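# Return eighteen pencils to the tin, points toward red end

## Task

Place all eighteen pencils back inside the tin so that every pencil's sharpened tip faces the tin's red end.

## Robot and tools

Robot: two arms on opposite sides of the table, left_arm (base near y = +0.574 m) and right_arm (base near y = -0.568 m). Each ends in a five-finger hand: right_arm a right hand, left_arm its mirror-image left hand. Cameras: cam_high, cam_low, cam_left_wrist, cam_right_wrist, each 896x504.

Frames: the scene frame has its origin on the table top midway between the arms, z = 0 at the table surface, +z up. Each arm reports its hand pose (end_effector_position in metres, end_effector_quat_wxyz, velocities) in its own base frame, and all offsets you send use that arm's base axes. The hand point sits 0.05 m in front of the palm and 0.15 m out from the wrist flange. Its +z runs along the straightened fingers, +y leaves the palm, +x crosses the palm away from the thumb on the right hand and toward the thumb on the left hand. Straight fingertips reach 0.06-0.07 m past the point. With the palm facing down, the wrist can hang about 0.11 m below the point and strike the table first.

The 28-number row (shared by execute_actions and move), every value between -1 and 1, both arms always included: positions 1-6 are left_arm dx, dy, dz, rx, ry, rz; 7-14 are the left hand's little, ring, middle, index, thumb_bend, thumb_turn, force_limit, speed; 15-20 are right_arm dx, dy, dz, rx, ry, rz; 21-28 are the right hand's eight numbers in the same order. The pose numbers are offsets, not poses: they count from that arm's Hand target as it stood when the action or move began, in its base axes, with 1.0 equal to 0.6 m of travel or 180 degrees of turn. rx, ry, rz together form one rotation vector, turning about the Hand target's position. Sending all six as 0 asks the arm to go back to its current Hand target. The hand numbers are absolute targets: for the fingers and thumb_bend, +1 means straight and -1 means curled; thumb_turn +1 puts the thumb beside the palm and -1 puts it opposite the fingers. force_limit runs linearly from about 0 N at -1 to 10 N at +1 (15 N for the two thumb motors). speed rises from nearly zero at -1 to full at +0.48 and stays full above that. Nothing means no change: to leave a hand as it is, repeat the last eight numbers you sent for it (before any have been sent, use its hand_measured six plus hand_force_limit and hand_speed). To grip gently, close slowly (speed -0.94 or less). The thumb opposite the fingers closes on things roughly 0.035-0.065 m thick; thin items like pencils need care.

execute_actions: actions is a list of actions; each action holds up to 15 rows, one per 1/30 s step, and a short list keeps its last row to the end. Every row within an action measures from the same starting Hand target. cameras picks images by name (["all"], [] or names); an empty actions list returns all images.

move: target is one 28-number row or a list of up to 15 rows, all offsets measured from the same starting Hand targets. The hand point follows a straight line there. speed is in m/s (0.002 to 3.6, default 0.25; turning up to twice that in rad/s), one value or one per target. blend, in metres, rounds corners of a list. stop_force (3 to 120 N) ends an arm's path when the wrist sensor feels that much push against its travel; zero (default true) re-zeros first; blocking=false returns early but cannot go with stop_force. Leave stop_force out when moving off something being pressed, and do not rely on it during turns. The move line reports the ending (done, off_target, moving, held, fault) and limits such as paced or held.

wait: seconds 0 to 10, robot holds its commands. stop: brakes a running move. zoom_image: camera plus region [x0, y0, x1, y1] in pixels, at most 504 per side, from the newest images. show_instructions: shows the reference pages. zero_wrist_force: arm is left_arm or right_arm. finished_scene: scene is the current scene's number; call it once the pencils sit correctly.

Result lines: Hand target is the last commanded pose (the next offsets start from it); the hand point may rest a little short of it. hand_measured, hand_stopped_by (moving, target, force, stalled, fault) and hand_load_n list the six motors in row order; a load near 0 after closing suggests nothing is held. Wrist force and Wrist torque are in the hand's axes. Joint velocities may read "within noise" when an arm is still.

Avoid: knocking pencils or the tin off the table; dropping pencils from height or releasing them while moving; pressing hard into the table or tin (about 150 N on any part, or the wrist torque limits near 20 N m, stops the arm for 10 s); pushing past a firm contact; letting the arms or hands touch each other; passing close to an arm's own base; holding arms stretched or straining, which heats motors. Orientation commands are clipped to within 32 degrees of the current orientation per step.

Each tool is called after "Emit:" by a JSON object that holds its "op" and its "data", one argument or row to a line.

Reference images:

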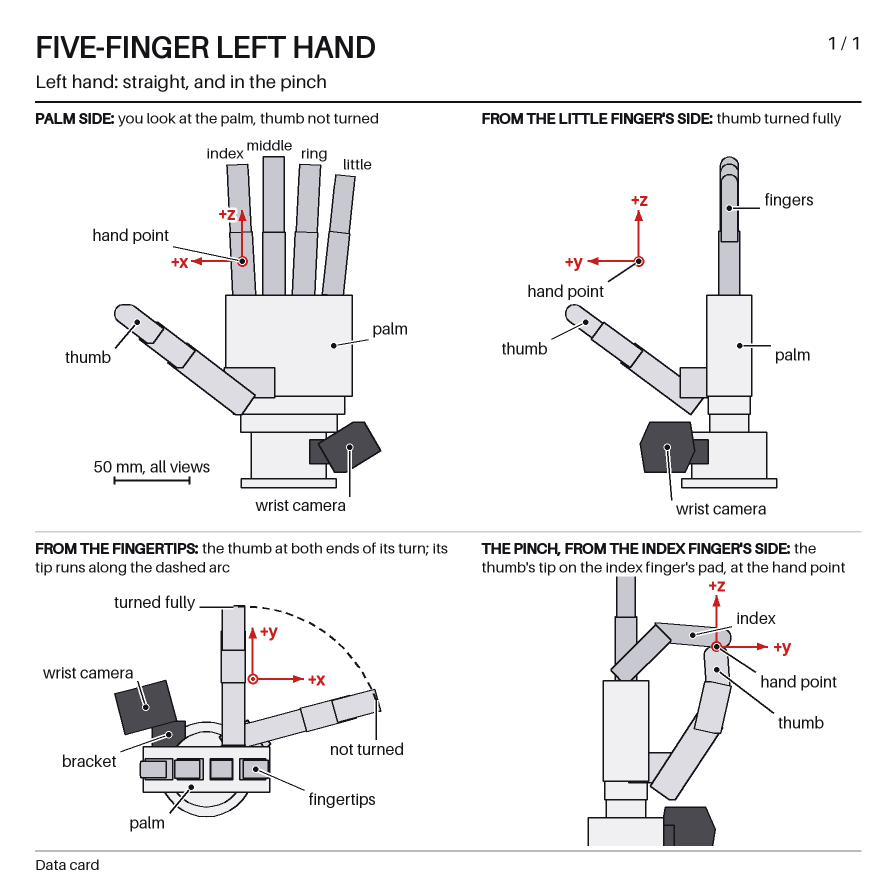

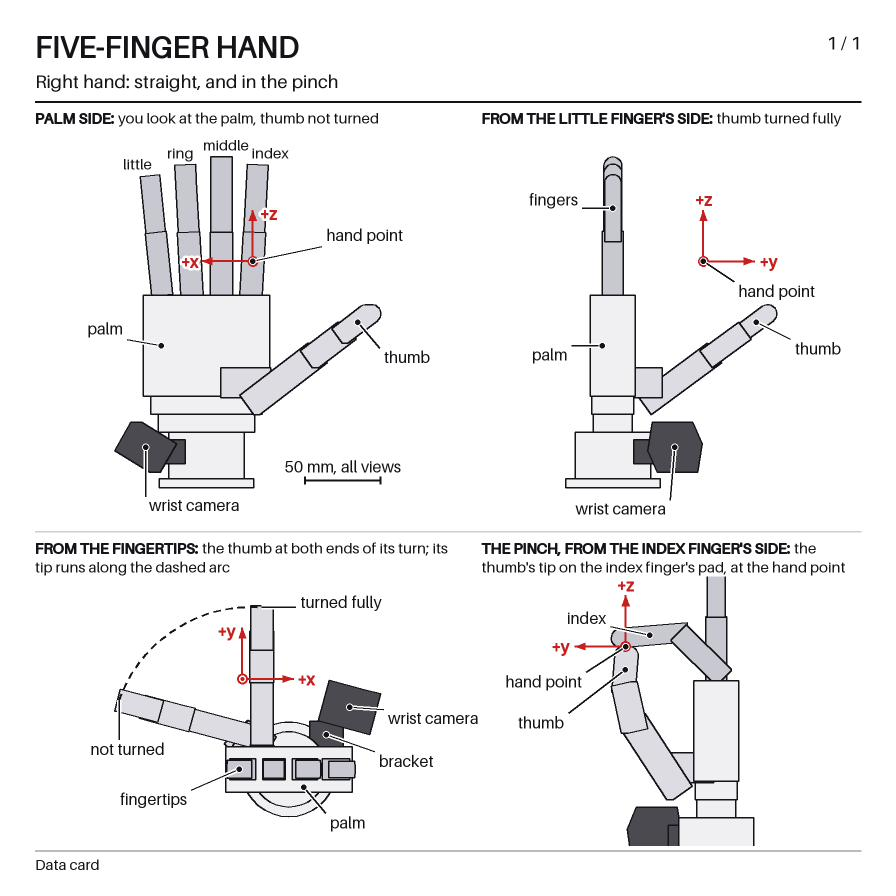

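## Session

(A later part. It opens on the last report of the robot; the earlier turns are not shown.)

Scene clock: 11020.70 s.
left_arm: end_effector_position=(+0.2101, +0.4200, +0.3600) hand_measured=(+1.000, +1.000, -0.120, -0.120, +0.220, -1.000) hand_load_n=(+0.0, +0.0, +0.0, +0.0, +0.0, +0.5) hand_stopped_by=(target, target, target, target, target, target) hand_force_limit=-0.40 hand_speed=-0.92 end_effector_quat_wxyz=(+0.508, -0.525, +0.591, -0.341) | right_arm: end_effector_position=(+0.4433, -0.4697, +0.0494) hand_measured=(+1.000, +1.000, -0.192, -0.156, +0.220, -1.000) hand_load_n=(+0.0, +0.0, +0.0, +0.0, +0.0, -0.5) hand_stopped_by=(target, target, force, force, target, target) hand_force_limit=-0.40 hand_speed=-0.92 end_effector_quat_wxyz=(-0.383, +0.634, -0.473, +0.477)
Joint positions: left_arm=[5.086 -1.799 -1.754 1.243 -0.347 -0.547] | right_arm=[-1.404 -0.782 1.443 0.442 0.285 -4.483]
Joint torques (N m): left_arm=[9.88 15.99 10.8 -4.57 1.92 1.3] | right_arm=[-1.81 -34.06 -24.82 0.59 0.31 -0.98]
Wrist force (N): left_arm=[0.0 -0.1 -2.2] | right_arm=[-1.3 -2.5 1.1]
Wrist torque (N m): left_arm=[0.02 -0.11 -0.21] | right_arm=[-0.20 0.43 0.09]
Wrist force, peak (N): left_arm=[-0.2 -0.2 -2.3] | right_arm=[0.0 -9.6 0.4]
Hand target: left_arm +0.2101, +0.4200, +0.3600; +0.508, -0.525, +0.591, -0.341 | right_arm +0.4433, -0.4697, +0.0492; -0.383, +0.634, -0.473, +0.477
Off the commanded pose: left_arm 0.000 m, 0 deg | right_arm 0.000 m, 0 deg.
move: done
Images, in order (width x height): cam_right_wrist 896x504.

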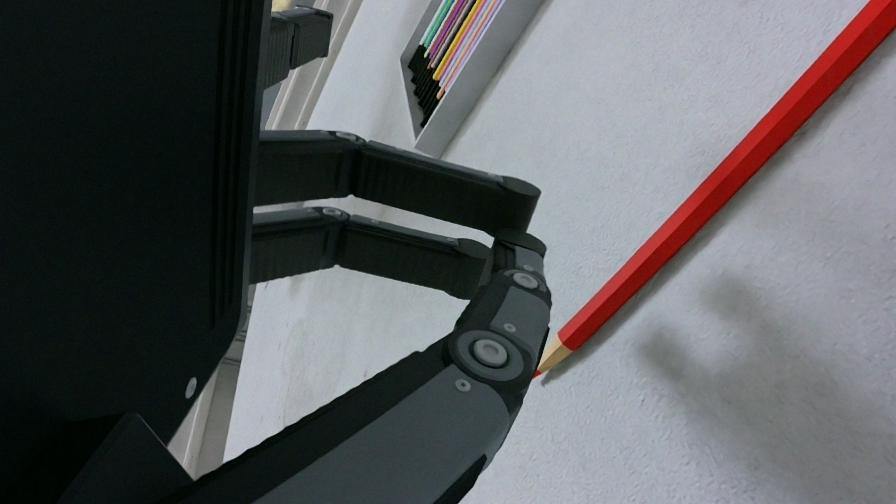

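Emit:
{"op": "zoom_image", "data": {
  "camera": "cam_right_wrist",
  "region": [520, 0, 896, 400]
}}

Scaled by 1.260 from the camera's 896x504 image, which has a finer 1280x720 frame.

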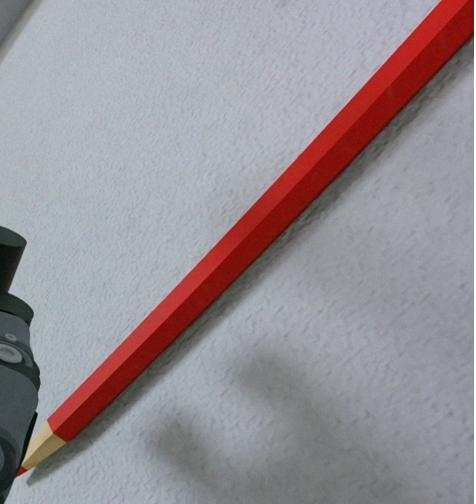

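Emit:
{"op": "move", "data": {
  "target": [
    [0,0,0,0,0,0,1,1,-0.12,-0.12,0.22,-1,-0.4,-0.92,0,0,0,0,0,0,1,1,-0.12,-0.12,0.22,-1,-0.45,-0.88],
    [0,0,0,0,0,0,1,1,-0.12,-0.12,0.22,-1,-0.4,-0.92,-0.0018,-0.0792,-0.0153,0,0,-0.0472,1,1,-0.12,-0.12,0.22,-1,-0.45,-0.88]
  ],
  "speed": 0.08,
  "cameras": ["cam_right_wrist"]
}}

Emit:
{"op": "zoom_image", "data": {
  "camera": "cam_right_wrist",
  "region": [500, 0, 840, 440]
}}

Scene clock: 11047.77 s.
left_arm: end_effector_position=(+0.2101, +0.4200, +0.3600) hand_measured=(+1.000, +1.000, -0.120, -0.120, +0.220, -1.000) hand_load_n=(-0.5, +0.0, +0.0, +0.0, +0.0, +0.0) hand_stopped_by=(target, target, target, target, target, target) hand_force_limit=-0.40 hand_speed=-0.92 end_effector_quat_wxyz=(+0.508, -0.525, +0.591, -0.341) | right_arm: end_effector_position=(+0.4421, -0.5171, +0.0401) hand_measured=(+1.000, +1.000, -0.120, -0.120, +0.220, -1.000) hand_load_n=(+0.0, +0.0, +0.0, -0.5, +0.0, +0.0) hand_stopped_by=(target, target, target, target, target, target) hand_force_limit=-0.45 hand_speed=-0.88 end_effector_quat_wxyz=(-0.347, +0.597, -0.518, +0.504)
Joint positions: left_arm=[5.086 -1.799 -1.754 1.243 -0.347 -0.547] | right_arm=[-1.412 -0.821 1.463 0.127 0.369 -4.13]
Joint torques (N m): left_arm=[9.71 16.2 10.7 -4.48 1.58 1.07] | right_arm=[1.18 -35.38 -19.66 1.4 -4.19 0.76]
Wrist force (N): left_arm=[0.1 -0.1 -2.1] | right_arm=[-1.0 -2.6 1.4]
Wrist torque (N m): left_arm=[0.01 -0.12 -0.21] | right_arm=[-0.26 0.33 -0.01]
Wrist force, peak (N): left_arm=[-0.2 -0.4 -2.3] | right_arm=[-1.8 -2.8 1.4]
Hand target: left_arm +0.2101, +0.4200, +0.3600; +0.508, -0.525, +0.591, -0.341 | right_arm +0.4422, -0.5172, +0.0401; -0.347, +0.597, -0.518, +0.504
Off the commanded pose: left_arm 0.000 m, 0 deg | right_arm 0.000 m, 0 deg.
move: done
Images, in order (width x height): cam_right_wrist 896x504.

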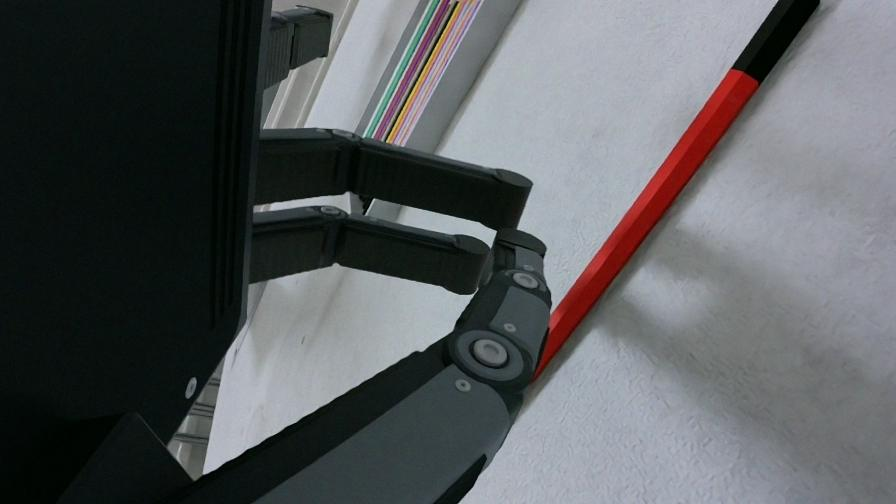

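Scaled by 1.145 from the camera's 896x504 image, which has a finer 1280x720 frame.

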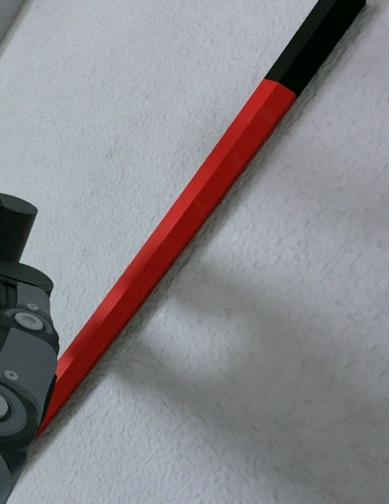

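Emit:
{"op": "move", "data": {
  "target": [0,0,0,0,0,0,1,1,-0.12,-0.12,0.22,-1,-0.4,-0.92,0,0,-0.02,0,0,-0.0111,1,1,-0.12,-0.12,0.22,-1,-0.45,-0.88],
  "speed": 0.04
}}

Emit:
{"op": "move", "data": {
  "target": [0,0,0,0,0,0,1,1,-0.12,-0.12,0.22,-1,-0.4,-0.92,0,0,-0.0315,0,0,0,1,1,-0.12,-0.12,0.22,-1,-0.45,-0.88],
  "speed": 0.012,
  "stop_force": 3,
  "cameras": ["cam_right_wrist"]
}}

Scene clock: 11060.97 s.
left_arm: end_effector_position=(+0.2101, +0.4200, +0.3600) hand_measured=(+1.000, +1.000, -0.120, -0.120, +0.220, -1.000) hand_load_n=(+0.0, +0.0, +0.0, +0.0, +0.0, +0.5) hand_stopped_by=(target, target, target, target, target, target) hand_force_limit=-0.40 hand_speed=-0.92 end_effector_quat_wxyz=(+0.508, -0.525, +0.591, -0.341) | right_arm: end_effector_position=(+0.4422, -0.5171, +0.0281) hand_measured=(+1.000, +1.000, -0.120, -0.120, +0.220, -1.000) hand_load_n=(+0.0, +0.0, +0.0, +0.0, +0.0, +0.0) hand_stopped_by=(target, target, target, target, target, target) hand_force_limit=-0.45 hand_speed=-0.88 end_effector_quat_wxyz=(-0.338, +0.588, -0.529, +0.510)
Joint positions: left_arm=[5.086 -1.799 -1.754 1.243 -0.347 -0.547] | right_arm=[-1.408 -0.832 1.509 0.028 0.398 -4.061]
Joint torques (N m): left_arm=[9.9 16.88 10.54 -4.5 1.34 0.86] | right_arm=[-0.82 -37.88 -30.16 2.06 -4.01 -0.29]
Wrist force (N): left_arm=[-0.3 -0.4 -2.1] | right_arm=[-1.6 -2.7 1.4]
Wrist torque (N m): left_arm=[-0.01 -0.07 -0.22] | right_arm=[-0.21 0.41 -0.07]
Wrist force, peak (N): left_arm=[-0.2 -0.4 -2.3] | right_arm=[-1.7 -2.7 1.5]
Hand target: left_arm +0.2101, +0.4200, +0.3600; +0.508, -0.525, +0.591, -0.341 | right_arm +0.4422, -0.5172, +0.0281; -0.338, +0.588, -0.529, +0.510
Off the commanded pose: left_arm 0.000 m, 0 deg | right_arm 0.000 m, 0 deg.
move: done

Scene clock: 11063.57 s.
left_arm: end_effector_position=(+0.2101, +0.4200, +0.3600) hand_measured=(+1.000, +1.000, -0.120, -0.120, +0.220, -1.000) hand_load_n=(+0.0, +0.0, +0.0, +0.0, +0.0, +0.0) hand_stopped_by=(target, target, target, target, target, target) hand_force_limit=-0.40 hand_speed=-0.92 end_effector_quat_wxyz=(+0.508, -0.525, +0.591, -0.341) | right_arm: end_effector_position=(+0.4422, -0.5172, +0.0127) hand_measured=(+1.000, +1.000, -0.120, -0.120, +0.220, -1.000) hand_load_n=(+0.0, +0.0, +0.0, -0.5, +0.0, +0.5) hand_stopped_by=(target, target, target, target, target, target) hand_force_limit=-0.45 hand_speed=-0.88 end_effector_quat_wxyz=(-0.338, +0.588, -0.529, +0.510)
Joint positions: left_arm=[5.086 -1.799 -1.754 1.243 -0.347 -0.547] | right_arm=[-1.408 -0.808 1.515 -0.001 0.397 -4.061]
Joint torques (N m): left_arm=[9.61 15.64 11.03 -4.52 1.28 0.77] | right_arm=[-7.83 -48.03 -27.2 3.13 2.27 -0.75]
Wrist force (N): left_arm=[-0.3 -0.2 -2.0] | right_arm=[0.0 -6.9 0.2]
Wrist torque (N m): left_arm=[0.00 -0.06 -0.22] | right_arm=[-0.27 0.41 -0.07]
Wrist force, peak (N): left_arm=[-0.2 -0.5 -2.2] | right_arm=[1.1 -12.4 -1.4]
Hand target: left_arm +0.2101, +0.4200, +0.3600; +0.508, -0.525, +0.591, -0.341 | right_arm +0.4422, -0.5172, +0.0127; -0.338, +0.588, -0.529, +0.510 (not the last commanded pose)
Off the commanded pose: left_arm 0.000 m, 0 deg | right_arm 0.004 m, 0 deg.
move: contact (right_arm)
Images, in order (width x height): cam_right_wrist 896x504.

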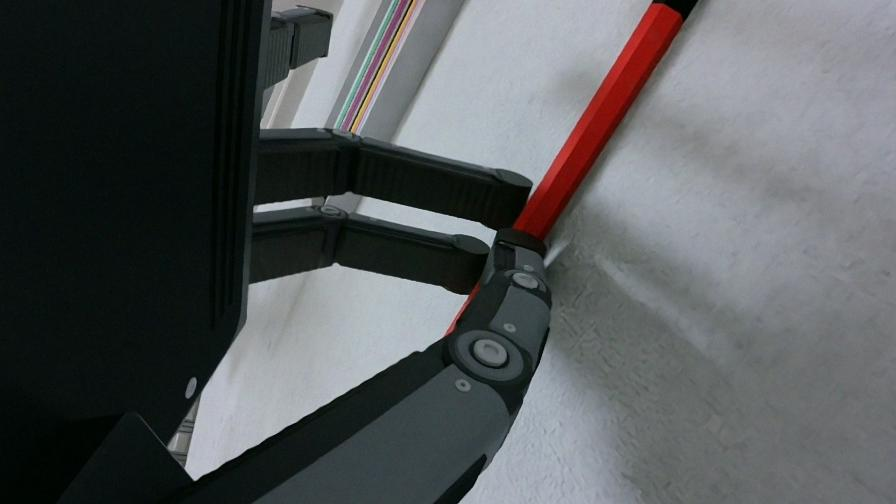

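Emit:
{"op": "move", "data": {
  "target": [
    [0,0,0,0,0,0,1,1,-0.12,-0.12,0.22,-1,-0.4,-0.92,0,0,0,0,0,0,1,1,-0.6,-0.6,0.22,-1,-0.8,-0.92],
    [0,0,0,0,0,0,1,1,-0.12,-0.12,0.22,-1,-0.4,-0.92,0,0,0,0,0,0,1,1,-0.65,-0.65,0.22,-1,-0.45,-0.92],
    [0,0,0,0,0,0,1,1,-0.12,-0.12,0.22,-1,-0.4,-0.92,0,0,0.06,0,0,0,1,1,-0.65,-0.65,0.22,-1,-0.45,-0.92]
  ],
  "speed": 0.03,
  "cameras": ["cam_right_wrist"]
}}

Scene clock: 11074.27 s.
left_arm: end_effector_position=(+0.2101, +0.4200, +0.3600) hand_measured=(+1.000, +1.000, -0.120, -0.120, +0.220, -1.000) hand_load_n=(+0.0, +0.0, +0.0, +0.0, +0.0, +0.0) hand_stopped_by=(target, target, target, target, target, target) hand_force_limit=-0.40 hand_speed=-0.92 end_effector_quat_wxyz=(+0.508, -0.525, +0.591, -0.341) | right_arm: end_effector_position=(+0.4422, -0.5172, +0.0489) hand_measured=(+1.000, +1.000, -0.192, -0.162, +0.220, -1.000) hand_load_n=(+0.0, +0.0, +0.0, +0.0, +0.5, +0.0) hand_stopped_by=(target, target, force, force, target, target) hand_force_limit=-0.45 hand_speed=-0.92 end_effector_quat_wxyz=(-0.338, +0.588, -0.529, +0.510)
Joint positions: left_arm=[5.086 -1.799 -1.754 1.243 -0.347 -0.547] | right_arm=[-1.408 -0.862 1.499 0.067 0.398 -4.061]
Joint torques (N m): left_arm=[9.9 16.24 11.21 -4.41 0.99 0.45] | right_arm=[-5.39 -33.2 -20.48 -0.58 -2.49 -0.91]
Wrist force (N): left_arm=[-0.3 -0.4 -2.0] | right_arm=[-1.5 -2.5 1.3]
Wrist torque (N m): left_arm=[-0.04 -0.07 -0.22] | right_arm=[-0.23 0.40 -0.04]
Wrist force, peak (N): left_arm=[0.0 -0.3 -2.3] | right_arm=[-0.1 -9.8 0.6]
Hand target: left_arm +0.2101, +0.4200, +0.3600; +0.508, -0.525, +0.591, -0.341 | right_arm +0.4422, -0.5172, +0.0487; -0.338, +0.588, -0.529, +0.510
Off the commanded pose: left_arm 0.000 m, 0 deg | right_arm 0.000 m, 0 deg.
move: done
Images, in order (width x height): cam_right_wrist 896x504.

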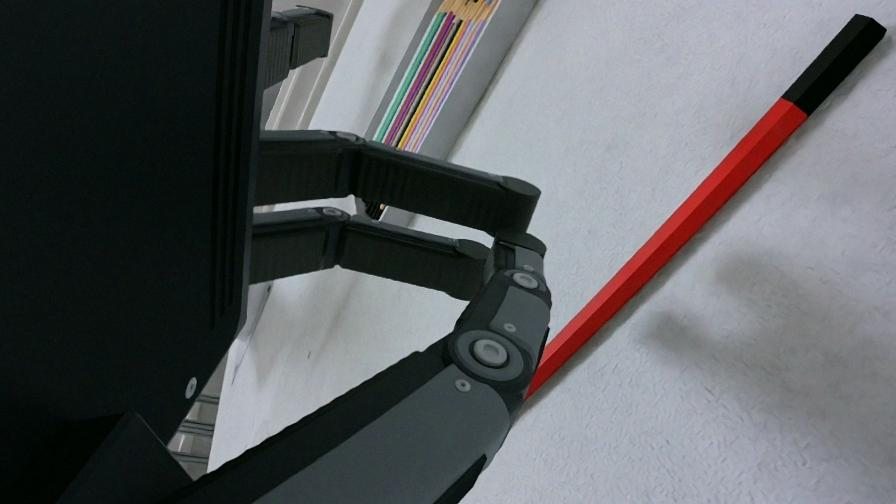

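Emit:
{"op": "move", "data": {
  "target": [
    [0,0,0,0,0,0,1,1,-0.12,-0.12,0.22,-1,-0.4,-0.92,-0.1,0,0,0,0,0,1,1,-0.65,-0.65,0.22,-1,-0.45,-0.92],
    [0,0,0,0,0,0,1,1,-0.12,-0.12,0.22,-1,-0.4,-0.92,-0.1,0,-0.045,0,0,0,1,1,-0.18,-0.18,0.22,-1,-0.45,-0.88]
  ],
  "speed": 0.1
}}

Emit:
{"op": "move", "data": {
  "target": [0,0,0,0,0,0,1,1,-0.12,-0.12,0.22,-1,-0.4,-0.92,0,0,-0.03,0,0,0,1,1,-0.18,-0.18,0.22,-1,-0.45,-0.88],
  "speed": 0.012,
  "stop_force": 3
}}

Scene clock: 11105.87 s.
left_arm: end_effector_position=(+0.2101, +0.4200, +0.3600) hand_measured=(+1.000, +1.000, -0.120, -0.120, +0.220, -1.000) hand_load_n=(+0.0, +0.0, +0.0, +0.0, +0.0, +0.0) hand_stopped_by=(target, target, target, target, target, target) hand_force_limit=-0.40 hand_speed=-0.92 end_effector_quat_wxyz=(+0.508, -0.525, +0.591, -0.341) | right_arm: end_effector_position=(+0.3822, -0.5172, +0.0217) hand_measured=(+1.000, +1.000, -0.180, -0.180, +0.220, -1.000) hand_load_n=(+0.0, +0.0, +0.0, +0.0, +0.0, +0.0) hand_stopped_by=(target, target, target, target, target, target) hand_force_limit=-0.45 hand_speed=-0.88 end_effector_quat_wxyz=(-0.338, +0.588, -0.529, +0.510)
Joint positions: left_arm=[5.086 -1.799 -1.754 1.243 -0.347 -0.547] | right_arm=[-1.524 -0.808 1.539 0.201 0.318 -4.302]
Joint torques (N m): left_arm=[9.67 16.12 11.29 -4.34 0.79 0.25] | right_arm=[-8.44 -33.93 -27.86 0.41 1.31 -1.05]
Wrist force (N): left_arm=[-0.2 -0.1 -2.0] | right_arm=[-1.2 -2.6 1.5]
Wrist torque (N m): left_arm=[0.02 -0.07 -0.23] | right_arm=[-0.27 0.37 0.06]
Wrist force, peak (N): left_arm=[-0.3 0.0 -2.3] | right_arm=[-1.5 -3.8 1.4]
Hand target: left_arm +0.2101, +0.4200, +0.3600; +0.508, -0.525, +0.591, -0.341 | right_arm +0.3822, -0.5172, +0.0217; -0.338, +0.588, -0.529, +0.510
Off the commanded pose: left_arm 0.000 m, 0 deg | right_arm 0.000 m, 0 deg.
move: done

Scene clock: 11107.43 s.
left_arm: end_effector_position=(+0.2101, +0.4200, +0.3600) hand_measured=(+1.000, +1.000, -0.120, -0.120, +0.220, -1.000) hand_load_n=(+0.0, +0.0, +0.0, +0.0, +0.0, +0.0) hand_stopped_by=(target, target, target, target, target, target) hand_force_limit=-0.40 hand_speed=-0.92 end_effector_quat_wxyz=(+0.508, -0.525, +0.591, -0.341) | right_arm: end_effector_position=(+0.3822, -0.5171, +0.0129) hand_measured=(+1.000, +1.000, -0.180, -0.180, +0.220, -1.000) hand_load_n=(+0.0, +0.0, +0.0, +0.0, +0.0, +0.0) hand_stopped_by=(target, target, target, target, target, target) hand_force_limit=-0.45 hand_speed=-0.88 end_effector_quat_wxyz=(-0.338, +0.588, -0.529, +0.510)
Joint positions: left_arm=[5.086 -1.799 -1.754 1.243 -0.347 -0.547] | right_arm=[-1.524 -0.794 1.542 0.185 0.318 -4.302]
Joint torques (N m): left_arm=[9.95 15.85 10.81 -4.32 0.62 0.23] | right_arm=[-7.81 -48.65 -19.39 3.53 1.16 -0.01]
Wrist force (N): left_arm=[-0.4 -0.3 -1.8] | right_arm=[-0.2 -6.3 0.6]
Wrist torque (N m): left_arm=[-0.02 -0.04 -0.23] | right_arm=[-0.36 0.37 0.06]
Wrist force, peak (N): left_arm=[-0.1 -0.3 -2.3] | right_arm=[0.7 -11.8 -0.3]
Hand target: left_arm +0.2101, +0.4200, +0.3600; +0.508, -0.525, +0.591, -0.341 | right_arm +0.3822, -0.5172, +0.0129; -0.338, +0.588, -0.529, +0.510 (not the last commanded pose)
Off the commanded pose: left_arm 0.000 m, 0 deg | right_arm 0.009 m, 0 deg.
move: contact (right_arm)

Emit:
{"op": "move", "data": {
  "target": [
    [0,0,0,0,0,0,1,1,-0.12,-0.12,0.22,-1,-0.4,-0.92,0,0,0.015,0,0,0,1,1,-0.18,-0.18,0.22,-1,-0.45,-0.88],
    [0,0,0,0,0,0,1,1,-0.12,-0.12,0.22,-1,-0.4,-0.92,0,0,0.0152,0,0,0,1,1,-0.18,-0.18,0.42,-1,-0.45,-0.5]
  ],
  "speed": 0.05
}}

Emit:
{"op": "move", "data": {
  "target": [0,0,0,0,0,0,1,1,-0.12,-0.12,0.22,-1,-0.4,-0.92,0,0,-0.03,0,0,0,1,1,-0.18,-0.18,0.42,-1,-0.45,-0.5],
  "speed": 0.012,
  "stop_force": 3,
  "cameras": ["cam_right_wrist"]
}}

Scene clock: 11115.43 s.
left_arm: end_effector_position=(+0.2101, +0.4200, +0.3600) hand_measured=(+1.000, +1.000, -0.120, -0.120, +0.220, -1.000) hand_load_n=(+0.0, +0.0, +0.0, +0.0, +0.0, +0.0) hand_stopped_by=(target, target, target, target, target, target) hand_force_limit=-0.40 hand_speed=-0.92 end_effector_quat_wxyz=(+0.508, -0.525, +0.591, -0.341) | right_arm: end_effector_position=(+0.3822, -0.5172, +0.0221) hand_measured=(+1.000, +1.000, -0.180, -0.180, +0.420, -1.000) hand_load_n=(+0.0, +0.0, +0.0, +0.0, +0.0, +0.0) hand_stopped_by=(target, target, target, target, target, target) hand_force_limit=-0.45 hand_speed=-0.50 end_effector_quat_wxyz=(-0.338, +0.588, -0.529, +0.510)
Joint positions: left_arm=[5.086 -1.799 -1.754 1.243 -0.347 -0.547] | right_arm=[-1.524 -0.809 1.539 0.201 0.318 -4.302]
Joint torques (N m): left_arm=[9.85 16.36 11.37 -4.43 0.29 0.01] | right_arm=[-7.05 -31.86 -25.31 0.15 1.43 -0.99]
Wrist force (N): left_arm=[-0.2 -0.3 -2.1] | right_arm=[-1.4 -2.7 1.4]
Wrist torque (N m): left_arm=[0.00 -0.08 -0.22] | right_arm=[-0.28 0.40 0.05]
Wrist force, peak (N): left_arm=[-0.1 -0.6 -2.2] | right_arm=[-0.5 -6.4 0.8]
Hand target: left_arm +0.2101, +0.4200, +0.3600; +0.508, -0.525, +0.591, -0.341 | right_arm +0.3822, -0.5172, +0.0221; -0.338, +0.588, -0.529, +0.510
Off the commanded pose: left_arm 0.000 m, 0 deg | right_arm 0.000 m, 0 deg.
move: done

Scene clock: 11116.83 s.
left_arm: end_effector_position=(+0.2101, +0.4200, +0.3600) hand_measured=(+1.000, +1.000, -0.120, -0.120, +0.220, -1.000) hand_load_n=(+0.0, +0.0, +0.0, +0.0, +0.5, +0.5) hand_stopped_by=(target, target, target, target, target, target) hand_force_limit=-0.40 hand_speed=-0.92 end_effector_quat_wxyz=(+0.508, -0.525, +0.591, -0.341) | right_arm: end_effector_position=(+0.3822, -0.5173, +0.0190) hand_measured=(+1.000, +1.000, -0.180, -0.180, +0.420, -1.000) hand_load_n=(+0.0, +0.0, +0.0, +0.0, -2.0, -1.0) hand_stopped_by=(target, target, target, target, target, target) hand_force_limit=-0.45 hand_speed=-0.50 end_effector_quat_wxyz=(-0.338, +0.588, -0.529, +0.510)
Joint positions: left_arm=[5.086 -1.799 -1.754 1.243 -0.347 -0.547] | right_arm=[-1.524 -0.804 1.54 0.196 0.318 -4.303]
Joint torques (N m): left_arm=[9.84 15.93 11.58 -4.42 0.28 -0.09] | right_arm=[-8.56 -47.81 -27.15 3.54 1.29 -0.66]
Wrist force (N): left_arm=[-0.3 0.0 -2.0] | right_arm=[-0.3 -6.0 0.2]
Wrist torque (N m): left_arm=[0.02 -0.07 -0.23] | right_arm=[-0.43 0.37 0.02]
Wrist force, peak (N): left_arm=[-0.1 -0.3 -2.3] | right_arm=[0.0 -9.6 -2.1]
Hand target: left_arm +0.2101, +0.4200, +0.3600; +0.508, -0.525, +0.591, -0.341 | right_arm +0.3822, -0.5173, +0.0190; -0.338, +0.588, -0.529, +0.510 (not the last commanded pose)
Off the commanded pose: left_arm 0.000 m, 0 deg | right_arm 0.015 m, 0 deg.
move: contact (right_arm)
Images, in order (width x height): cam_right_wrist 896x504.

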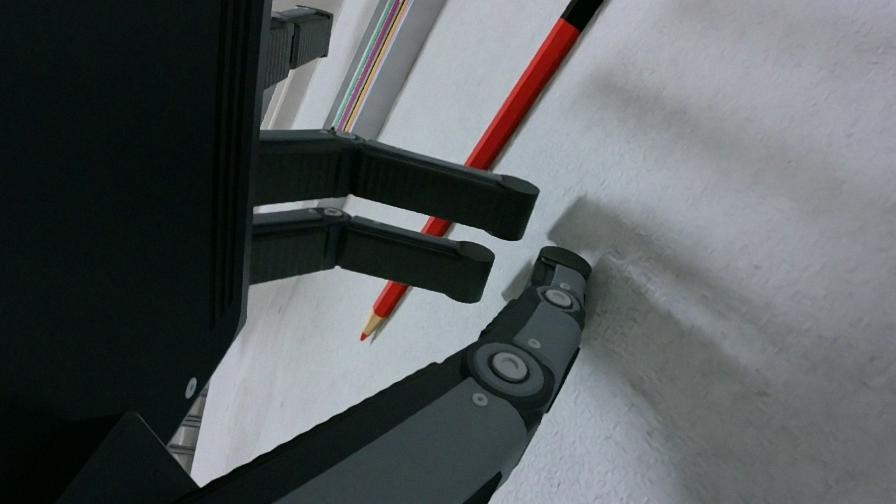

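Emit:
{"op": "move", "data": {
  "target": [
    [0,0,0,0,0,0,1,1,-0.12,-0.12,0.22,-1,-0.4,-0.92,0,0,0.015,0,0,0,1,1,-0.18,-0.18,0.42,-1,-0.45,-0.5],
    [0,0,0,0,0,0,1,1,-0.12,-0.12,0.22,-1,-0.4,-0.92,0,0,0.0152,0,0,0,1,1,-0.18,-0.18,0.08,-1,-0.45,-0.5]
  ],
  "speed": 0.05
}}

Emit:
{"op": "move", "data": {
  "target": [0,0,0,0,0,0,1,1,-0.12,-0.12,0.22,-1,-0.4,-0.92,0,0,-0.05,0,0,0,1,1,-0.18,-0.18,0.08,-1,-0.45,-0.5],
  "speed": 0.012,
  "stop_force": 3,
  "cameras": ["cam_right_wrist"]
}}

Scene clock: 11125.60 s.
left_arm: end_effector_position=(+0.2101, +0.4200, +0.3600) hand_measured=(+1.000, +1.000, -0.120, -0.120, +0.220, -1.000) hand_load_n=(+0.0, +0.0, +0.0, +0.0, +0.0, +0.0) hand_stopped_by=(target, target, target, target, target, target) hand_force_limit=-0.40 hand_speed=-0.92 end_effector_quat_wxyz=(+0.508, -0.525, +0.591, -0.341) | right_arm: end_effector_position=(+0.3822, -0.5173, +0.0281) hand_measured=(+1.000, +1.000, -0.180, -0.180, +0.080, -1.000) hand_load_n=(+0.0, -0.5, +0.0, +0.0, +0.0, +0.0) hand_stopped_by=(target, target, target, target, target, target) hand_force_limit=-0.45 hand_speed=-0.50 end_effector_quat_wxyz=(-0.338, +0.588, -0.529, +0.510)
Joint positions: left_arm=[5.086 -1.799 -1.754 1.243 -0.347 -0.547] | right_arm=[-1.524 -0.818 1.537 0.213 0.318 -4.303]
Joint torques (N m): left_arm=[9.4 16.03 11.62 -4.3 0.08 -0.29] | right_arm=[-6.84 -32.45 -23.26 0.13 1.34 -0.95]
Wrist force (N): left_arm=[-0.2 0.0 -2.1] | right_arm=[-1.2 -2.5 1.6]
Wrist torque (N m): left_arm=[0.02 -0.07 -0.23] | right_arm=[-0.28 0.36 0.06]
Wrist force, peak (N): left_arm=[-0.2 -0.2 -2.4] | right_arm=[-0.3 -6.8 0.0]
Hand target: left_arm +0.2101, +0.4200, +0.3600; +0.508, -0.525, +0.591, -0.341 | right_arm +0.3822, -0.5173, +0.0281; -0.338, +0.588, -0.529, +0.510
Off the commanded pose: left_arm 0.000 m, 0 deg | right_arm 0.000 m, 0 deg.
move: done

Scene clock: 11127.70 s.
left_arm: end_effector_position=(+0.2101, +0.4200, +0.3600) hand_measured=(+1.000, +1.000, -0.120, -0.120, +0.220, -1.000) hand_load_n=(+0.0, +0.0, +0.0, +0.0, +0.0, +0.0) hand_stopped_by=(target, target, target, target, target, target) hand_force_limit=-0.40 hand_speed=-0.92 end_effector_quat_wxyz=(+0.508, -0.525, +0.591, -0.341) | right_arm: end_effector_position=(+0.3822, -0.5172, +0.0129) hand_measured=(+1.000, +1.000, -0.180, -0.180, +0.080, -1.000) hand_load_n=(+0.0, +0.0, +0.0, -0.5, +0.0, +0.0) hand_stopped_by=(target, target, target, target, target, target) hand_force_limit=-0.45 hand_speed=-0.50 end_effector_quat_wxyz=(-0.338, +0.588, -0.529, +0.510)
Joint positions: left_arm=[5.086 -1.799 -1.754 1.243 -0.347 -0.547] | right_arm=[-1.524 -0.794 1.541 0.185 0.318 -4.303]
Joint torques (N m): left_arm=[9.75 16.3 11.52 -4.23 -0.08 -0.42] | right_arm=[-7.87 -48.36 -19.4 3.42 1.19 0.62]
Wrist force (N): left_arm=[-0.2 -0.3 -1.9] | right_arm=[-0.4 -6.3 0.6]
Wrist torque (N m): left_arm=[0.00 -0.08 -0.22] | right_arm=[-0.38 0.40 0.05]
Wrist force, peak (N): left_arm=[-0.4 -0.2 -2.3] | right_arm=[0.7 -11.4 -0.4]
Hand target: left_arm +0.2101, +0.4200, +0.3600; +0.508, -0.525, +0.591, -0.341 | right_arm +0.3822, -0.5173, +0.0130; -0.338, +0.588, -0.529, +0.510 (not the last commanded pose)
Off the commanded pose: left_arm 0.000 m, 0 deg | right_arm 0.015 m, 0 deg.
move: contact (right_arm)
Images, in order (width x height): cam_right_wrist 896x504.

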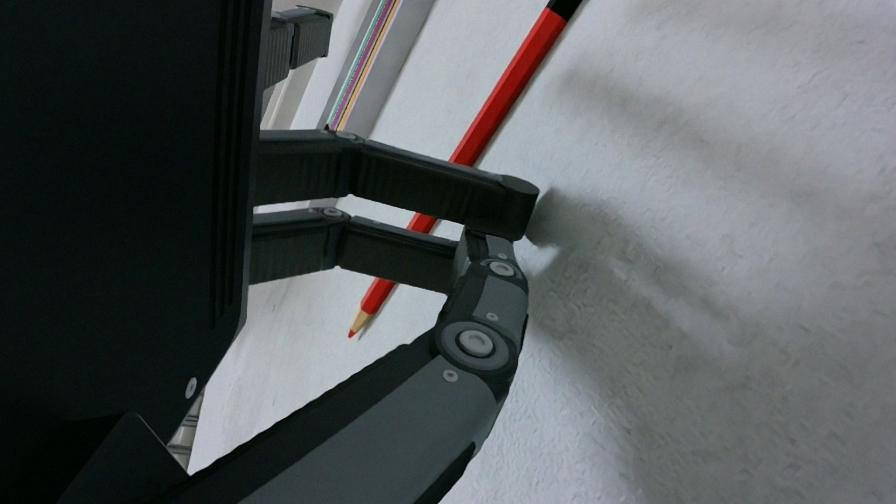

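Emit:
{"op": "move", "data": {
  "target": [
    [0,0,0,0,0,0,1,1,-0.12,-0.12,0.22,-1,-0.4,-0.92,0,0,0.015,0,0,0,1,1,-0.18,-0.18,0.08,-1,-0.45,-0.5],
    [0,0,0,0,0,0,1,1,-0.12,-0.12,0.22,-1,-0.4,-0.92,0,0,0.0152,0,0,0,1,1,0.4,-0.15,0.08,-1,-0.45,0]
  ],
  "speed": 0.05
}}

Emit:
{"op": "move", "data": {
  "target": [0,0,0,0,0,0,1,1,-0.12,-0.12,0.22,-1,-0.4,-0.92,0,0,-0.04,0,0,0,1,1,0.4,-0.15,0.08,-1,-0.45,0],
  "speed": 0.012,
  "stop_force": 3
}}

Emit:
{"op": "move", "data": {
  "target": [
    [0,0,0,0,0,0,1,1,-0.12,-0.12,0.22,-1,-0.4,-0.92,0,0,0.015,0,0,0,1,1,0.4,-0.15,0.08,-1,-0.45,0],
    [0,0,0,0,0,0,1,1,-0.12,-0.12,0.22,-1,-0.4,-0.92,0,0,0.0152,0,0,0,1,1,-0.15,0.4,0.08,-1,-0.45,0]
  ],
  "speed": 0.05
}}

Emit:
{"op": "move", "data": {
  "target": [0,0,0,0,0,0,1,1,-0.12,-0.12,0.22,-1,-0.4,-0.92,0,0,-0.04,0,0,0,1,1,-0.15,0.4,0.08,-1,-0.45,0],
  "speed": 0.012,
  "stop_force": 3
}}

Scene clock: 11143.93 s.
left_arm: end_effector_position=(+0.2101, +0.4200, +0.3600) hand_measured=(+1.000, +1.000, -0.120, -0.120, +0.220, -1.000) hand_load_n=(+0.0, +0.0, +0.0, +0.0, +0.0, +0.5) hand_stopped_by=(target, target, target, target, target, target) hand_force_limit=-0.40 hand_speed=-0.92 end_effector_quat_wxyz=(+0.508, -0.525, +0.591, -0.341) | right_arm: end_effector_position=(+0.3822, -0.5173, +0.0221) hand_measured=(+1.000, +1.000, +0.400, -0.150, +0.080, -1.000) hand_load_n=(+0.0, +0.0, +0.0, +0.0, +0.0, +0.0) hand_stopped_by=(target, target, target, target, target, target) hand_force_limit=-0.45 hand_speed=0.00 end_effector_quat_wxyz=(-0.338, +0.588, -0.529, +0.510)
Joint positions: left_arm=[5.086 -1.799 -1.754 1.243 -0.347 -0.547] | right_arm=[-1.524 -0.809 1.539 0.201 0.318 -4.303]
Joint torques (N m): left_arm=[9.37 16.37 11.43 -4.24 -0.18 -0.55] | right_arm=[-7.13 -32.28 -26.13 0.13 1.18 -0.95]
Wrist force (N): left_arm=[-0.1 -0.3 -2.0] | right_arm=[-1.3 -2.5 1.5]
Wrist torque (N m): left_arm=[-0.02 -0.09 -0.22] | right_arm=[-0.27 0.38 0.06]
Wrist force, peak (N): left_arm=[-0.4 -0.3 -2.3] | right_arm=[-0.4 -6.2 0.8]
Hand target: left_arm +0.2101, +0.4200, +0.3600; +0.508, -0.525, +0.591, -0.341 | right_arm +0.3822, -0.5173, +0.0221; -0.338, +0.588, -0.529, +0.510
Off the commanded pose: left_arm 0.000 m, 0 deg | right_arm 0.000 m, 0 deg.
move: done

Scene clock: 11145.50 s.
left_arm: end_effector_position=(+0.2101, +0.4200, +0.3600) hand_measured=(+1.000, +1.000, -0.120, -0.120, +0.220, -1.000) hand_load_n=(+0.0, +0.0, +0.0, +0.0, +0.0, +0.0) hand_stopped_by=(target, target, target, target, target, target) hand_force_limit=-0.40 hand_speed=-0.92 end_effector_quat_wxyz=(+0.508, -0.525, +0.591, -0.341) | right_arm: end_effector_position=(+0.3822, -0.5172, +0.0130) hand_measured=(+1.000, +1.000, +0.400, -0.150, +0.080, -1.000) hand_load_n=(+0.0, +0.0, +0.0, +0.0, +0.0, +0.0) hand_stopped_by=(target, target, target, target, target, target) hand_force_limit=-0.45 hand_speed=0.00 end_effector_quat_wxyz=(-0.338, +0.588, -0.529, +0.510)
Joint positions: left_arm=[5.086 -1.799 -1.754 1.243 -0.347 -0.547] | right_arm=[-1.524 -0.794 1.541 0.185 0.318 -4.303]
Joint torques (N m): left_arm=[10.04 15.86 10.93 -4.18 -0.22 -0.72] | right_arm=[-7.42 -48.29 -18.18 3.48 0.68 -0.21]
Wrist force (N): left_arm=[-0.1 -0.2 -1.7] | right_arm=[-0.4 -5.7 0.6]
Wrist torque (N m): left_arm=[-0.02 -0.08 -0.22] | right_arm=[-0.34 0.39 0.07]
Wrist force, peak (N): left_arm=[-0.2 -0.3 -2.3] | right_arm=[0.7 -12.0 -0.5]
Hand target: left_arm +0.2101, +0.4200, +0.3600; +0.508, -0.525, +0.591, -0.341 | right_arm +0.3822, -0.5173, +0.0130; -0.338, +0.588, -0.529, +0.510 (not the last commanded pose)
Off the commanded pose: left_arm 0.000 m, 0 deg | right_arm 0.015 m, 0 deg.
move: contact (right_arm)

Scene clock: 11146.83 s.
left_arm: end_effector_position=(+0.2101, +0.4200, +0.3600) hand_measured=(+1.000, +1.000, -0.120, -0.120, +0.220, -1.000) hand_load_n=(+0.0, +0.0, +0.0, +0.0, +0.0, +0.0) hand_stopped_by=(target, target, target, target, target, target) hand_force_limit=-0.40 hand_speed=-0.92 end_effector_quat_wxyz=(+0.508, -0.525, +0.591, -0.341) | right_arm: end_effector_position=(+0.3822, -0.5173, +0.0221) hand_measured=(+1.000, +1.000, -0.150, +0.400, +0.080, -1.000) hand_load_n=(+0.0, -0.5, +0.0, +0.0, +0.0, +0.5) hand_stopped_by=(target, target, target, target, target, target) hand_force_limit=-0.45 hand_speed=0.00 end_effector_quat_wxyz=(-0.338, +0.588, -0.529, +0.510)
Joint positions: left_arm=[5.086 -1.799 -1.754 1.243 -0.347 -0.547] | right_arm=[-1.524 -0.809 1.539 0.202 0.318 -4.303]
Joint torques (N m): left_arm=[9.1 16.32 11.79 -4.2 -0.27 -0.75] | right_arm=[-7.64 -32.3 -25.39 0.27 0.68 -0.99]
Wrist force (N): left_arm=[-0.3 -0.3 -2.1] | right_arm=[-1.5 -2.5 1.4]
Wrist torque (N m): left_arm=[-0.01 -0.07 -0.22] | right_arm=[-0.27 0.42 0.05]
Wrist force, peak (N): left_arm=[-0.2 -0.5 -2.2] | right_arm=[-0.2 -6.4 0.6]
Hand target: left_arm +0.2101, +0.4200, +0.3600; +0.508, -0.525, +0.591, -0.341 | right_arm +0.3822, -0.5173, +0.0221; -0.338, +0.588, -0.529, +0.510
Off the commanded pose: left_arm 0.000 m, 0 deg | right_arm 0.000 m, 0 deg.
move: done

Scene clock: 11148.47 s.
left_arm: end_effector_position=(+0.2101, +0.4200, +0.3600) hand_measured=(+1.000, +1.000, -0.120, -0.120, +0.220, -1.000) hand_load_n=(+0.0, +0.0, +0.0, +0.0, +0.0, +0.0) hand_stopped_by=(target, target, target, target, target, target) hand_force_limit=-0.40 hand_speed=-0.92 end_effector_quat_wxyz=(+0.508, -0.525, +0.591, -0.341) | right_arm: end_effector_position=(+0.3822, -0.5172, +0.0125) hand_measured=(+1.000, +1.000, -0.150, +0.400, +0.080, -1.000) hand_load_n=(+0.0, +0.0, -0.5, +0.0, +0.0, +0.5) hand_stopped_by=(target, target, target, target, target, target) hand_force_limit=-0.45 hand_speed=0.00 end_effector_quat_wxyz=(-0.338, +0.588, -0.529, +0.510)
Joint positions: left_arm=[5.086 -1.799 -1.754 1.243 -0.347 -0.547] | right_arm=[-1.524 -0.793 1.541 0.184 0.318 -4.303]
Joint torques (N m): left_arm=[9.69 16.1 11.35 -4.25 -0.18 -0.81] | right_arm=[-7.6 -48.79 -19.17 3.5 0.69 -0.09]
Wrist force (N): left_arm=[-0.4 -0.5 -2.0] | right_arm=[-0.4 -5.8 0.6]
Wrist torque (N m): left_arm=[-0.04 -0.05 -0.22] | right_arm=[-0.34 0.41 0.02]
Wrist force, peak (N): left_arm=[-0.2 -0.5 -2.2] | right_arm=[0.4 -10.5 -0.1]
Hand target: left_arm +0.2101, +0.4200, +0.3600; +0.508, -0.525, +0.591, -0.341 | right_arm +0.3822, -0.5173, +0.0126; -0.338, +0.588, -0.529, +0.510 (not the last commanded pose)
Off the commanded pose: left_arm 0.000 m, 0 deg | right_arm 0.014 m, 0 deg.
move: contact (right_arm)

Emit:
{"op": "move", "data": {
  "target": [
    [0,0,0,0,0,0,1,1,-0.12,-0.12,0.22,-1,-0.4,-0.92,0,0,0.03,0,0,0,1,1,-0.15,0.4,0.08,-1,-0.45,0],
    [0,0,0,0,0,0,1,1,-0.12,-0.12,0.22,-1,-0.4,-0.92,0.1,0,0.0625,0,0,0,1,1,-0.12,-0.12,0.22,-1,-0.45,-0.5]
  ],
  "speed": 0.08,
  "cameras": ["cam_right_wrist"]
}}

Emit:
{"op": "zoom_image", "data": {
  "camera": "cam_right_wrist",
  "region": [500, 0, 896, 440]
}}

Scene clock: 11169.43 s.
left_arm: end_effector_position=(+0.2101, +0.4200, +0.3600) hand_measured=(+1.000, +1.000, -0.120, -0.120, +0.220, -1.000) hand_load_n=(+0.0, +0.0, +0.0, +0.0, +0.0, +0.0) hand_stopped_by=(target, target, target, target, target, target) hand_force_limit=-0.40 hand_speed=-0.92 end_effector_quat_wxyz=(+0.508, -0.525, +0.591, -0.341) | right_arm: end_effector_position=(+0.4422, -0.5173, +0.0501) hand_measured=(+1.000, +1.000, -0.120, -0.120, +0.220, -1.000) hand_load_n=(+0.0, +0.0, +0.0, +0.0, +0.0, +0.0) hand_stopped_by=(target, target, target, target, target, target) hand_force_limit=-0.45 hand_speed=-0.50 end_effector_quat_wxyz=(-0.338, +0.588, -0.529, +0.510)
Joint positions: left_arm=[5.086 -1.799 -1.754 1.243 -0.347 -0.547] | right_arm=[-1.408 -0.863 1.499 0.07 0.397 -4.061]
Joint torques (N m): left_arm=[9.76 15.74 11.62 -4.16 -0.27 -1.02] | right_arm=[3.09 -32.16 -3.54 2.9 -3.65 0.8]
Wrist force (N): left_arm=[-0.2 -0.3 -2.1] | right_arm=[-1.5 -2.7 1.2]
Wrist torque (N m): left_arm=[0.00 -0.09 -0.22] | right_arm=[-0.23 0.41 -0.05]
Wrist force, peak (N): left_arm=[0.1 -0.2 -2.4] | right_arm=[-0.6 -5.9 0.9]
Hand target: left_arm +0.2101, +0.4200, +0.3600; +0.508, -0.525, +0.591, -0.341 | right_arm +0.4422, -0.5173, +0.0501; -0.338, +0.588, -0.529, +0.510
Off the commanded pose: left_arm 0.000 m, 0 deg | right_arm 0.000 m, 0 deg.
move: done
Images, in order (width x height): cam_right_wrist 896x504.

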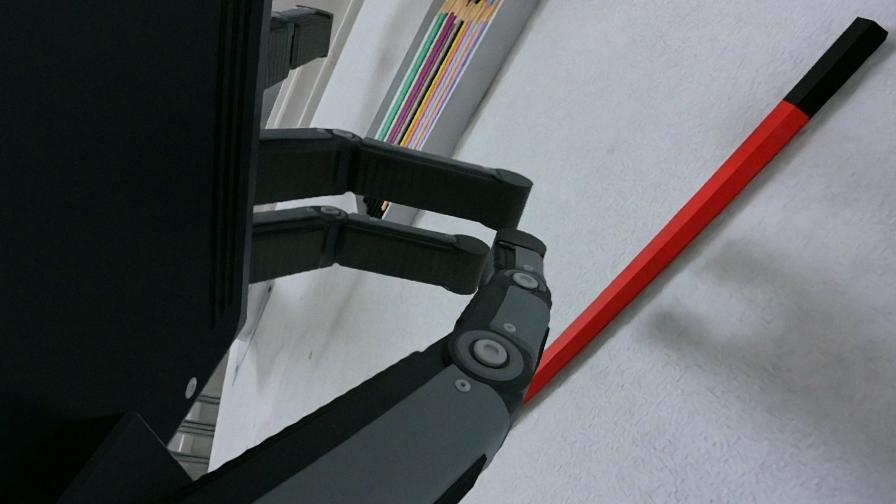

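Scaled by 1.145 from the camera's 896x504 image, which has a finer 1280x720 frame.

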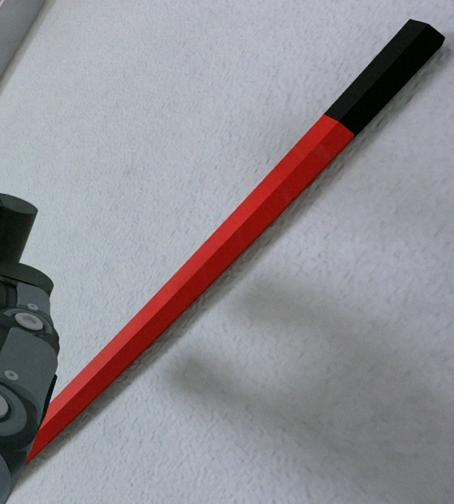

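Emit:
{"op": "move", "data": {
  "target": [0,0,0,0,0,0,1,1,-0.12,-0.12,0.22,-1,-0.4,-0.92,-0.0015,-0.012,-0.0368,0,0,-0.054,1,1,-0.12,-0.12,0.22,-1,-0.45,-0.5],
  "speed": 0.05,
  "cameras": ["cam_right_wrist"]
}}

Emit:
{"op": "move", "data": {
  "target": [0,0,0,0,0,0,1,1,-0.12,-0.12,0.22,-1,-0.4,-0.92,0,0,-0.0315,0,0,0,1,1,-0.12,-0.12,0.22,-1,-0.45,-0.5],
  "speed": 0.012,
  "stop_force": 3,
  "cameras": ["cam_right_wrist"]
}}

Scene clock: 11190.30 s.
left_arm: end_effector_position=(+0.2101, +0.4200, +0.3600) hand_measured=(+1.000, +1.000, -0.120, -0.120, +0.220, -1.000) hand_load_n=(+0.0, -0.5, +0.0, +0.0, +0.5, +0.0) hand_stopped_by=(target, target, target, target, target, target) hand_force_limit=-0.40 hand_speed=-0.92 end_effector_quat_wxyz=(+0.508, -0.525, +0.591, -0.341) | right_arm: end_effector_position=(+0.4414, -0.5243, +0.0280) hand_measured=(+1.000, +1.000, -0.120, -0.120, +0.220, -1.000) hand_load_n=(+0.0, +0.0, +0.0, +0.0, +0.0, +0.0) hand_stopped_by=(target, target, target, target, target, target) hand_force_limit=-0.45 hand_speed=-0.50 end_effector_quat_wxyz=(-0.294, +0.541, -0.576, +0.537)
Joint positions: left_arm=[5.086 -1.799 -1.754 1.243 -0.347 -0.547] | right_arm=[-1.387 -0.928 1.653 -0.229 0.556 -3.826]
Joint torques (N m): left_arm=[9.46 15.68 11.45 -4.07 -0.25 -1.26] | right_arm=[-7.19 -30.03 -27.72 1.26 -3.85 -0.93]
Wrist force (N): left_arm=[-0.4 -0.4 -2.1] | right_arm=[-1.6 -2.4 1.0]
Wrist torque (N m): left_arm=[-0.01 -0.06 -0.23] | right_arm=[-0.23 0.44 0.00]
Wrist force, peak (N): left_arm=[-0.1 -0.3 -2.3] | right_arm=[-1.6 -3.1 1.3]
Hand target: left_arm +0.2101, +0.4200, +0.3600; +0.508, -0.525, +0.591, -0.341 | right_arm +0.4413, -0.5245, +0.0280; -0.293, +0.541, -0.576, +0.537
Off the commanded pose: left_arm 0.000 m, 0 deg | right_arm 0.000 m, 0 deg.
move: done
Images, in order (width x height): cam_right_wrist 896x504.

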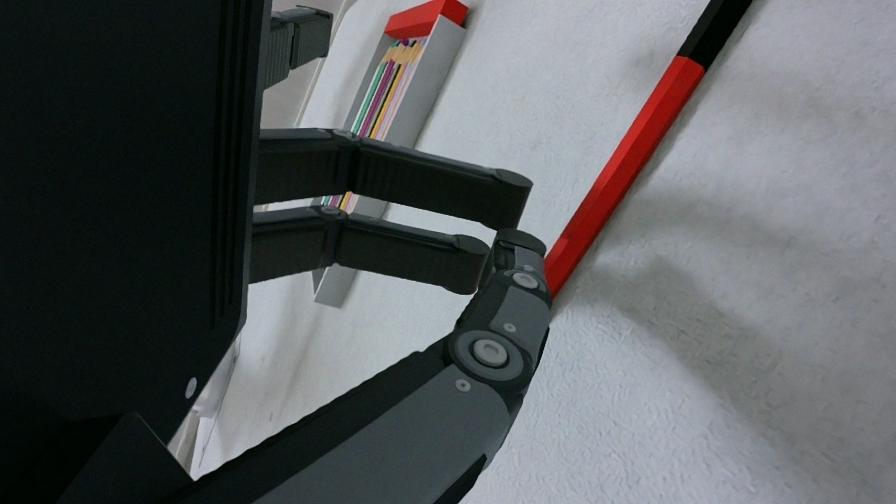

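Scene clock: 11192.93 s.
left_arm: end_effector_position=(+0.2101, +0.4200, +0.3600) hand_measured=(+1.000, +1.000, -0.120, -0.120, +0.220, -1.000) hand_load_n=(+0.0, -0.5, +0.0, +0.0, +0.0, +0.0) hand_stopped_by=(target, target, target, target, target, target) hand_force_limit=-0.40 hand_speed=-0.92 end_effector_quat_wxyz=(+0.508, -0.525, +0.591, -0.341) | right_arm: end_effector_position=(+0.4413, -0.5245, +0.0127) hand_measured=(+1.000, +1.000, -0.120, -0.120, +0.220, -1.000) hand_load_n=(+0.0, -0.5, +0.0, -1.0, +0.0, +0.5) hand_stopped_by=(target, target, target, target, target, target) hand_force_limit=-0.45 hand_speed=-0.50 end_effector_quat_wxyz=(-0.294, +0.541, -0.576, +0.537)
Joint positions: left_arm=[5.086 -1.799 -1.754 1.243 -0.347 -0.547] | right_arm=[-1.388 -0.903 1.66 -0.261 0.555 -3.826]
Joint torques (N m): left_arm=[9.77 16.13 11.83 -4.06 -0.26 -1.35] | right_arm=[-10.14 -45.98 -29.39 -0.98 2.15 -0.11]
Wrist force (N): left_arm=[-0.3 -0.5 -2.1] | right_arm=[-1.5 -5.1 -0.1]
Wrist torque (N m): left_arm=[-0.03 -0.07 -0.22] | right_arm=[-0.34 0.40 -0.02]
Wrist force, peak (N): left_arm=[0.0 -0.1 -2.4] | right_arm=[-0.7 -12.2 -2.2]
Hand target: left_arm +0.2101, +0.4200, +0.3600; +0.508, -0.525, +0.591, -0.341 | right_arm +0.4413, -0.5245, +0.0127; -0.294, +0.541, -0.576, +0.537 (not the last commanded pose)
Off the commanded pose: left_arm 0.000 m, 0 deg | right_arm 0.004 m, 0 deg.
move: contact (right_arm)
Images, in order (width x height): cam_right_wrist 896x504.

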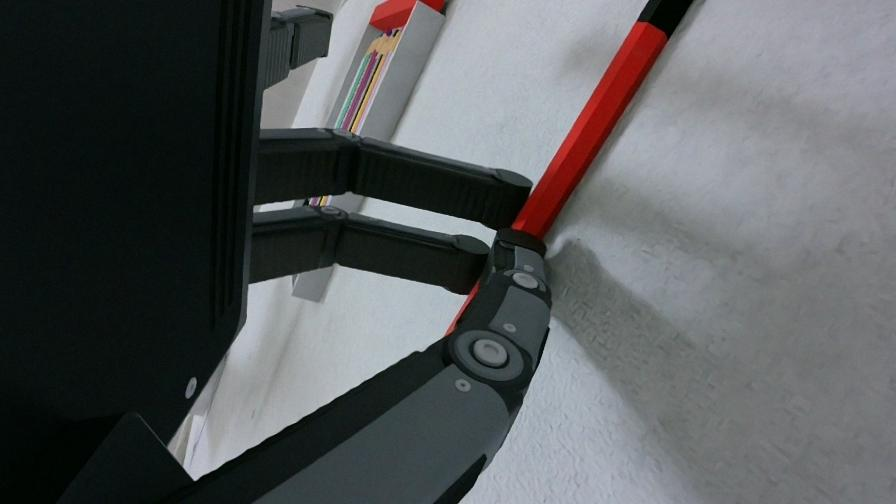

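Emit:
{"op": "move", "data": {
  "target": [
    [0,0,0,0,0,0,1,1,-0.12,-0.12,0.22,-1,-0.4,-0.92,0,0,0,0,0,0,1,1,-0.6,-0.6,0.22,-1,-0.8,-0.92],
    [0,0,0,0,0,0,1,1,-0.12,-0.12,0.22,-1,-0.4,-0.92,0,0,0,0,0,0,1,1,-0.6,-0.6,0.14,-1,-0.3,-0.92]
  ],
  "speed": 0.03,
  "cameras": ["cam_right_wrist"]
}}

Scene clock: 11199.97 s.
left_arm: end_effector_position=(+0.2101, +0.4200, +0.3600) hand_measured=(+1.000, +1.000, -0.120, -0.120, +0.220, -1.000) hand_load_n=(+0.0, +0.0, +0.0, +0.0, +0.0, +0.0) hand_stopped_by=(target, target, target, target, target, target) hand_force_limit=-0.40 hand_speed=-0.92 end_effector_quat_wxyz=(+0.508, -0.525, +0.591, -0.341) | right_arm: end_effector_position=(+0.4413, -0.5245, +0.0127) hand_measured=(+1.000, +1.000, -0.178, -0.178, +0.140, -1.000) hand_load_n=(+0.0, +0.0, +1.5, +1.5, +1.0, -0.5) hand_stopped_by=(target, target, force, force, target, target) hand_force_limit=-0.30 hand_speed=-0.92 end_effector_quat_wxyz=(-0.293, +0.541, -0.576, +0.537)
Joint positions: left_arm=[5.086 -1.799 -1.754 1.243 -0.347 -0.547] | right_arm=[-1.388 -0.903 1.66 -0.261 0.555 -3.826]
Joint torques (N m): left_arm=[8.85 16.1 12.29 -4.01 -0.21 -1.48] | right_arm=[-8.49 -46.12 -26.59 -1.09 0.81 -0.95]
Wrist force (N): left_arm=[-0.1 -0.2 -2.1] | right_arm=[-1.3 -3.0 1.1]
Wrist torque (N m): left_arm=[0.02 -0.09 -0.22] | right_arm=[-0.29 0.39 -0.01]
Wrist force, peak (N): left_arm=[-0.1 -0.3 -2.3] | right_arm=[-1.4 -5.7 -0.3]
Hand target: left_arm +0.2101, +0.4200, +0.3600; +0.508, -0.525, +0.591, -0.341 | right_arm +0.4413, -0.5245, +0.0127; -0.294, +0.541, -0.576, +0.537
Off the commanded pose: left_arm 0.000 m, 0 deg | right_arm 0.000 m, 0 deg.
move: done
Images, in order (width x height): cam_right_wrist 896x504.

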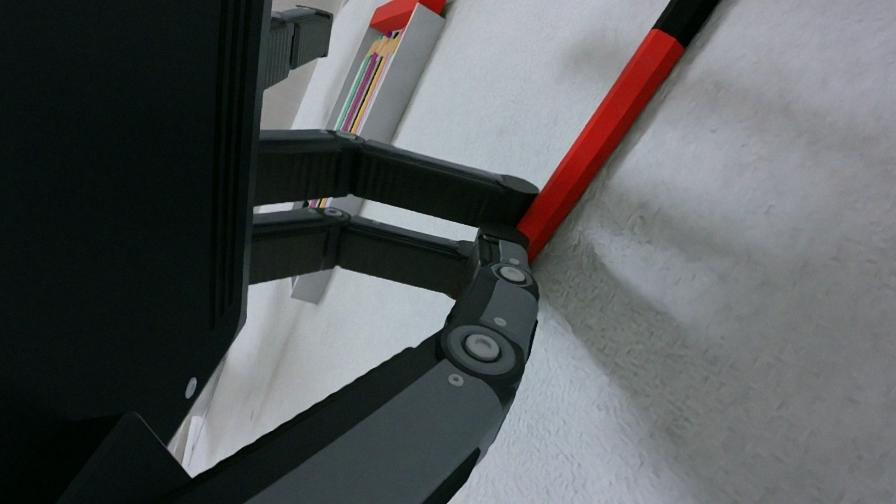

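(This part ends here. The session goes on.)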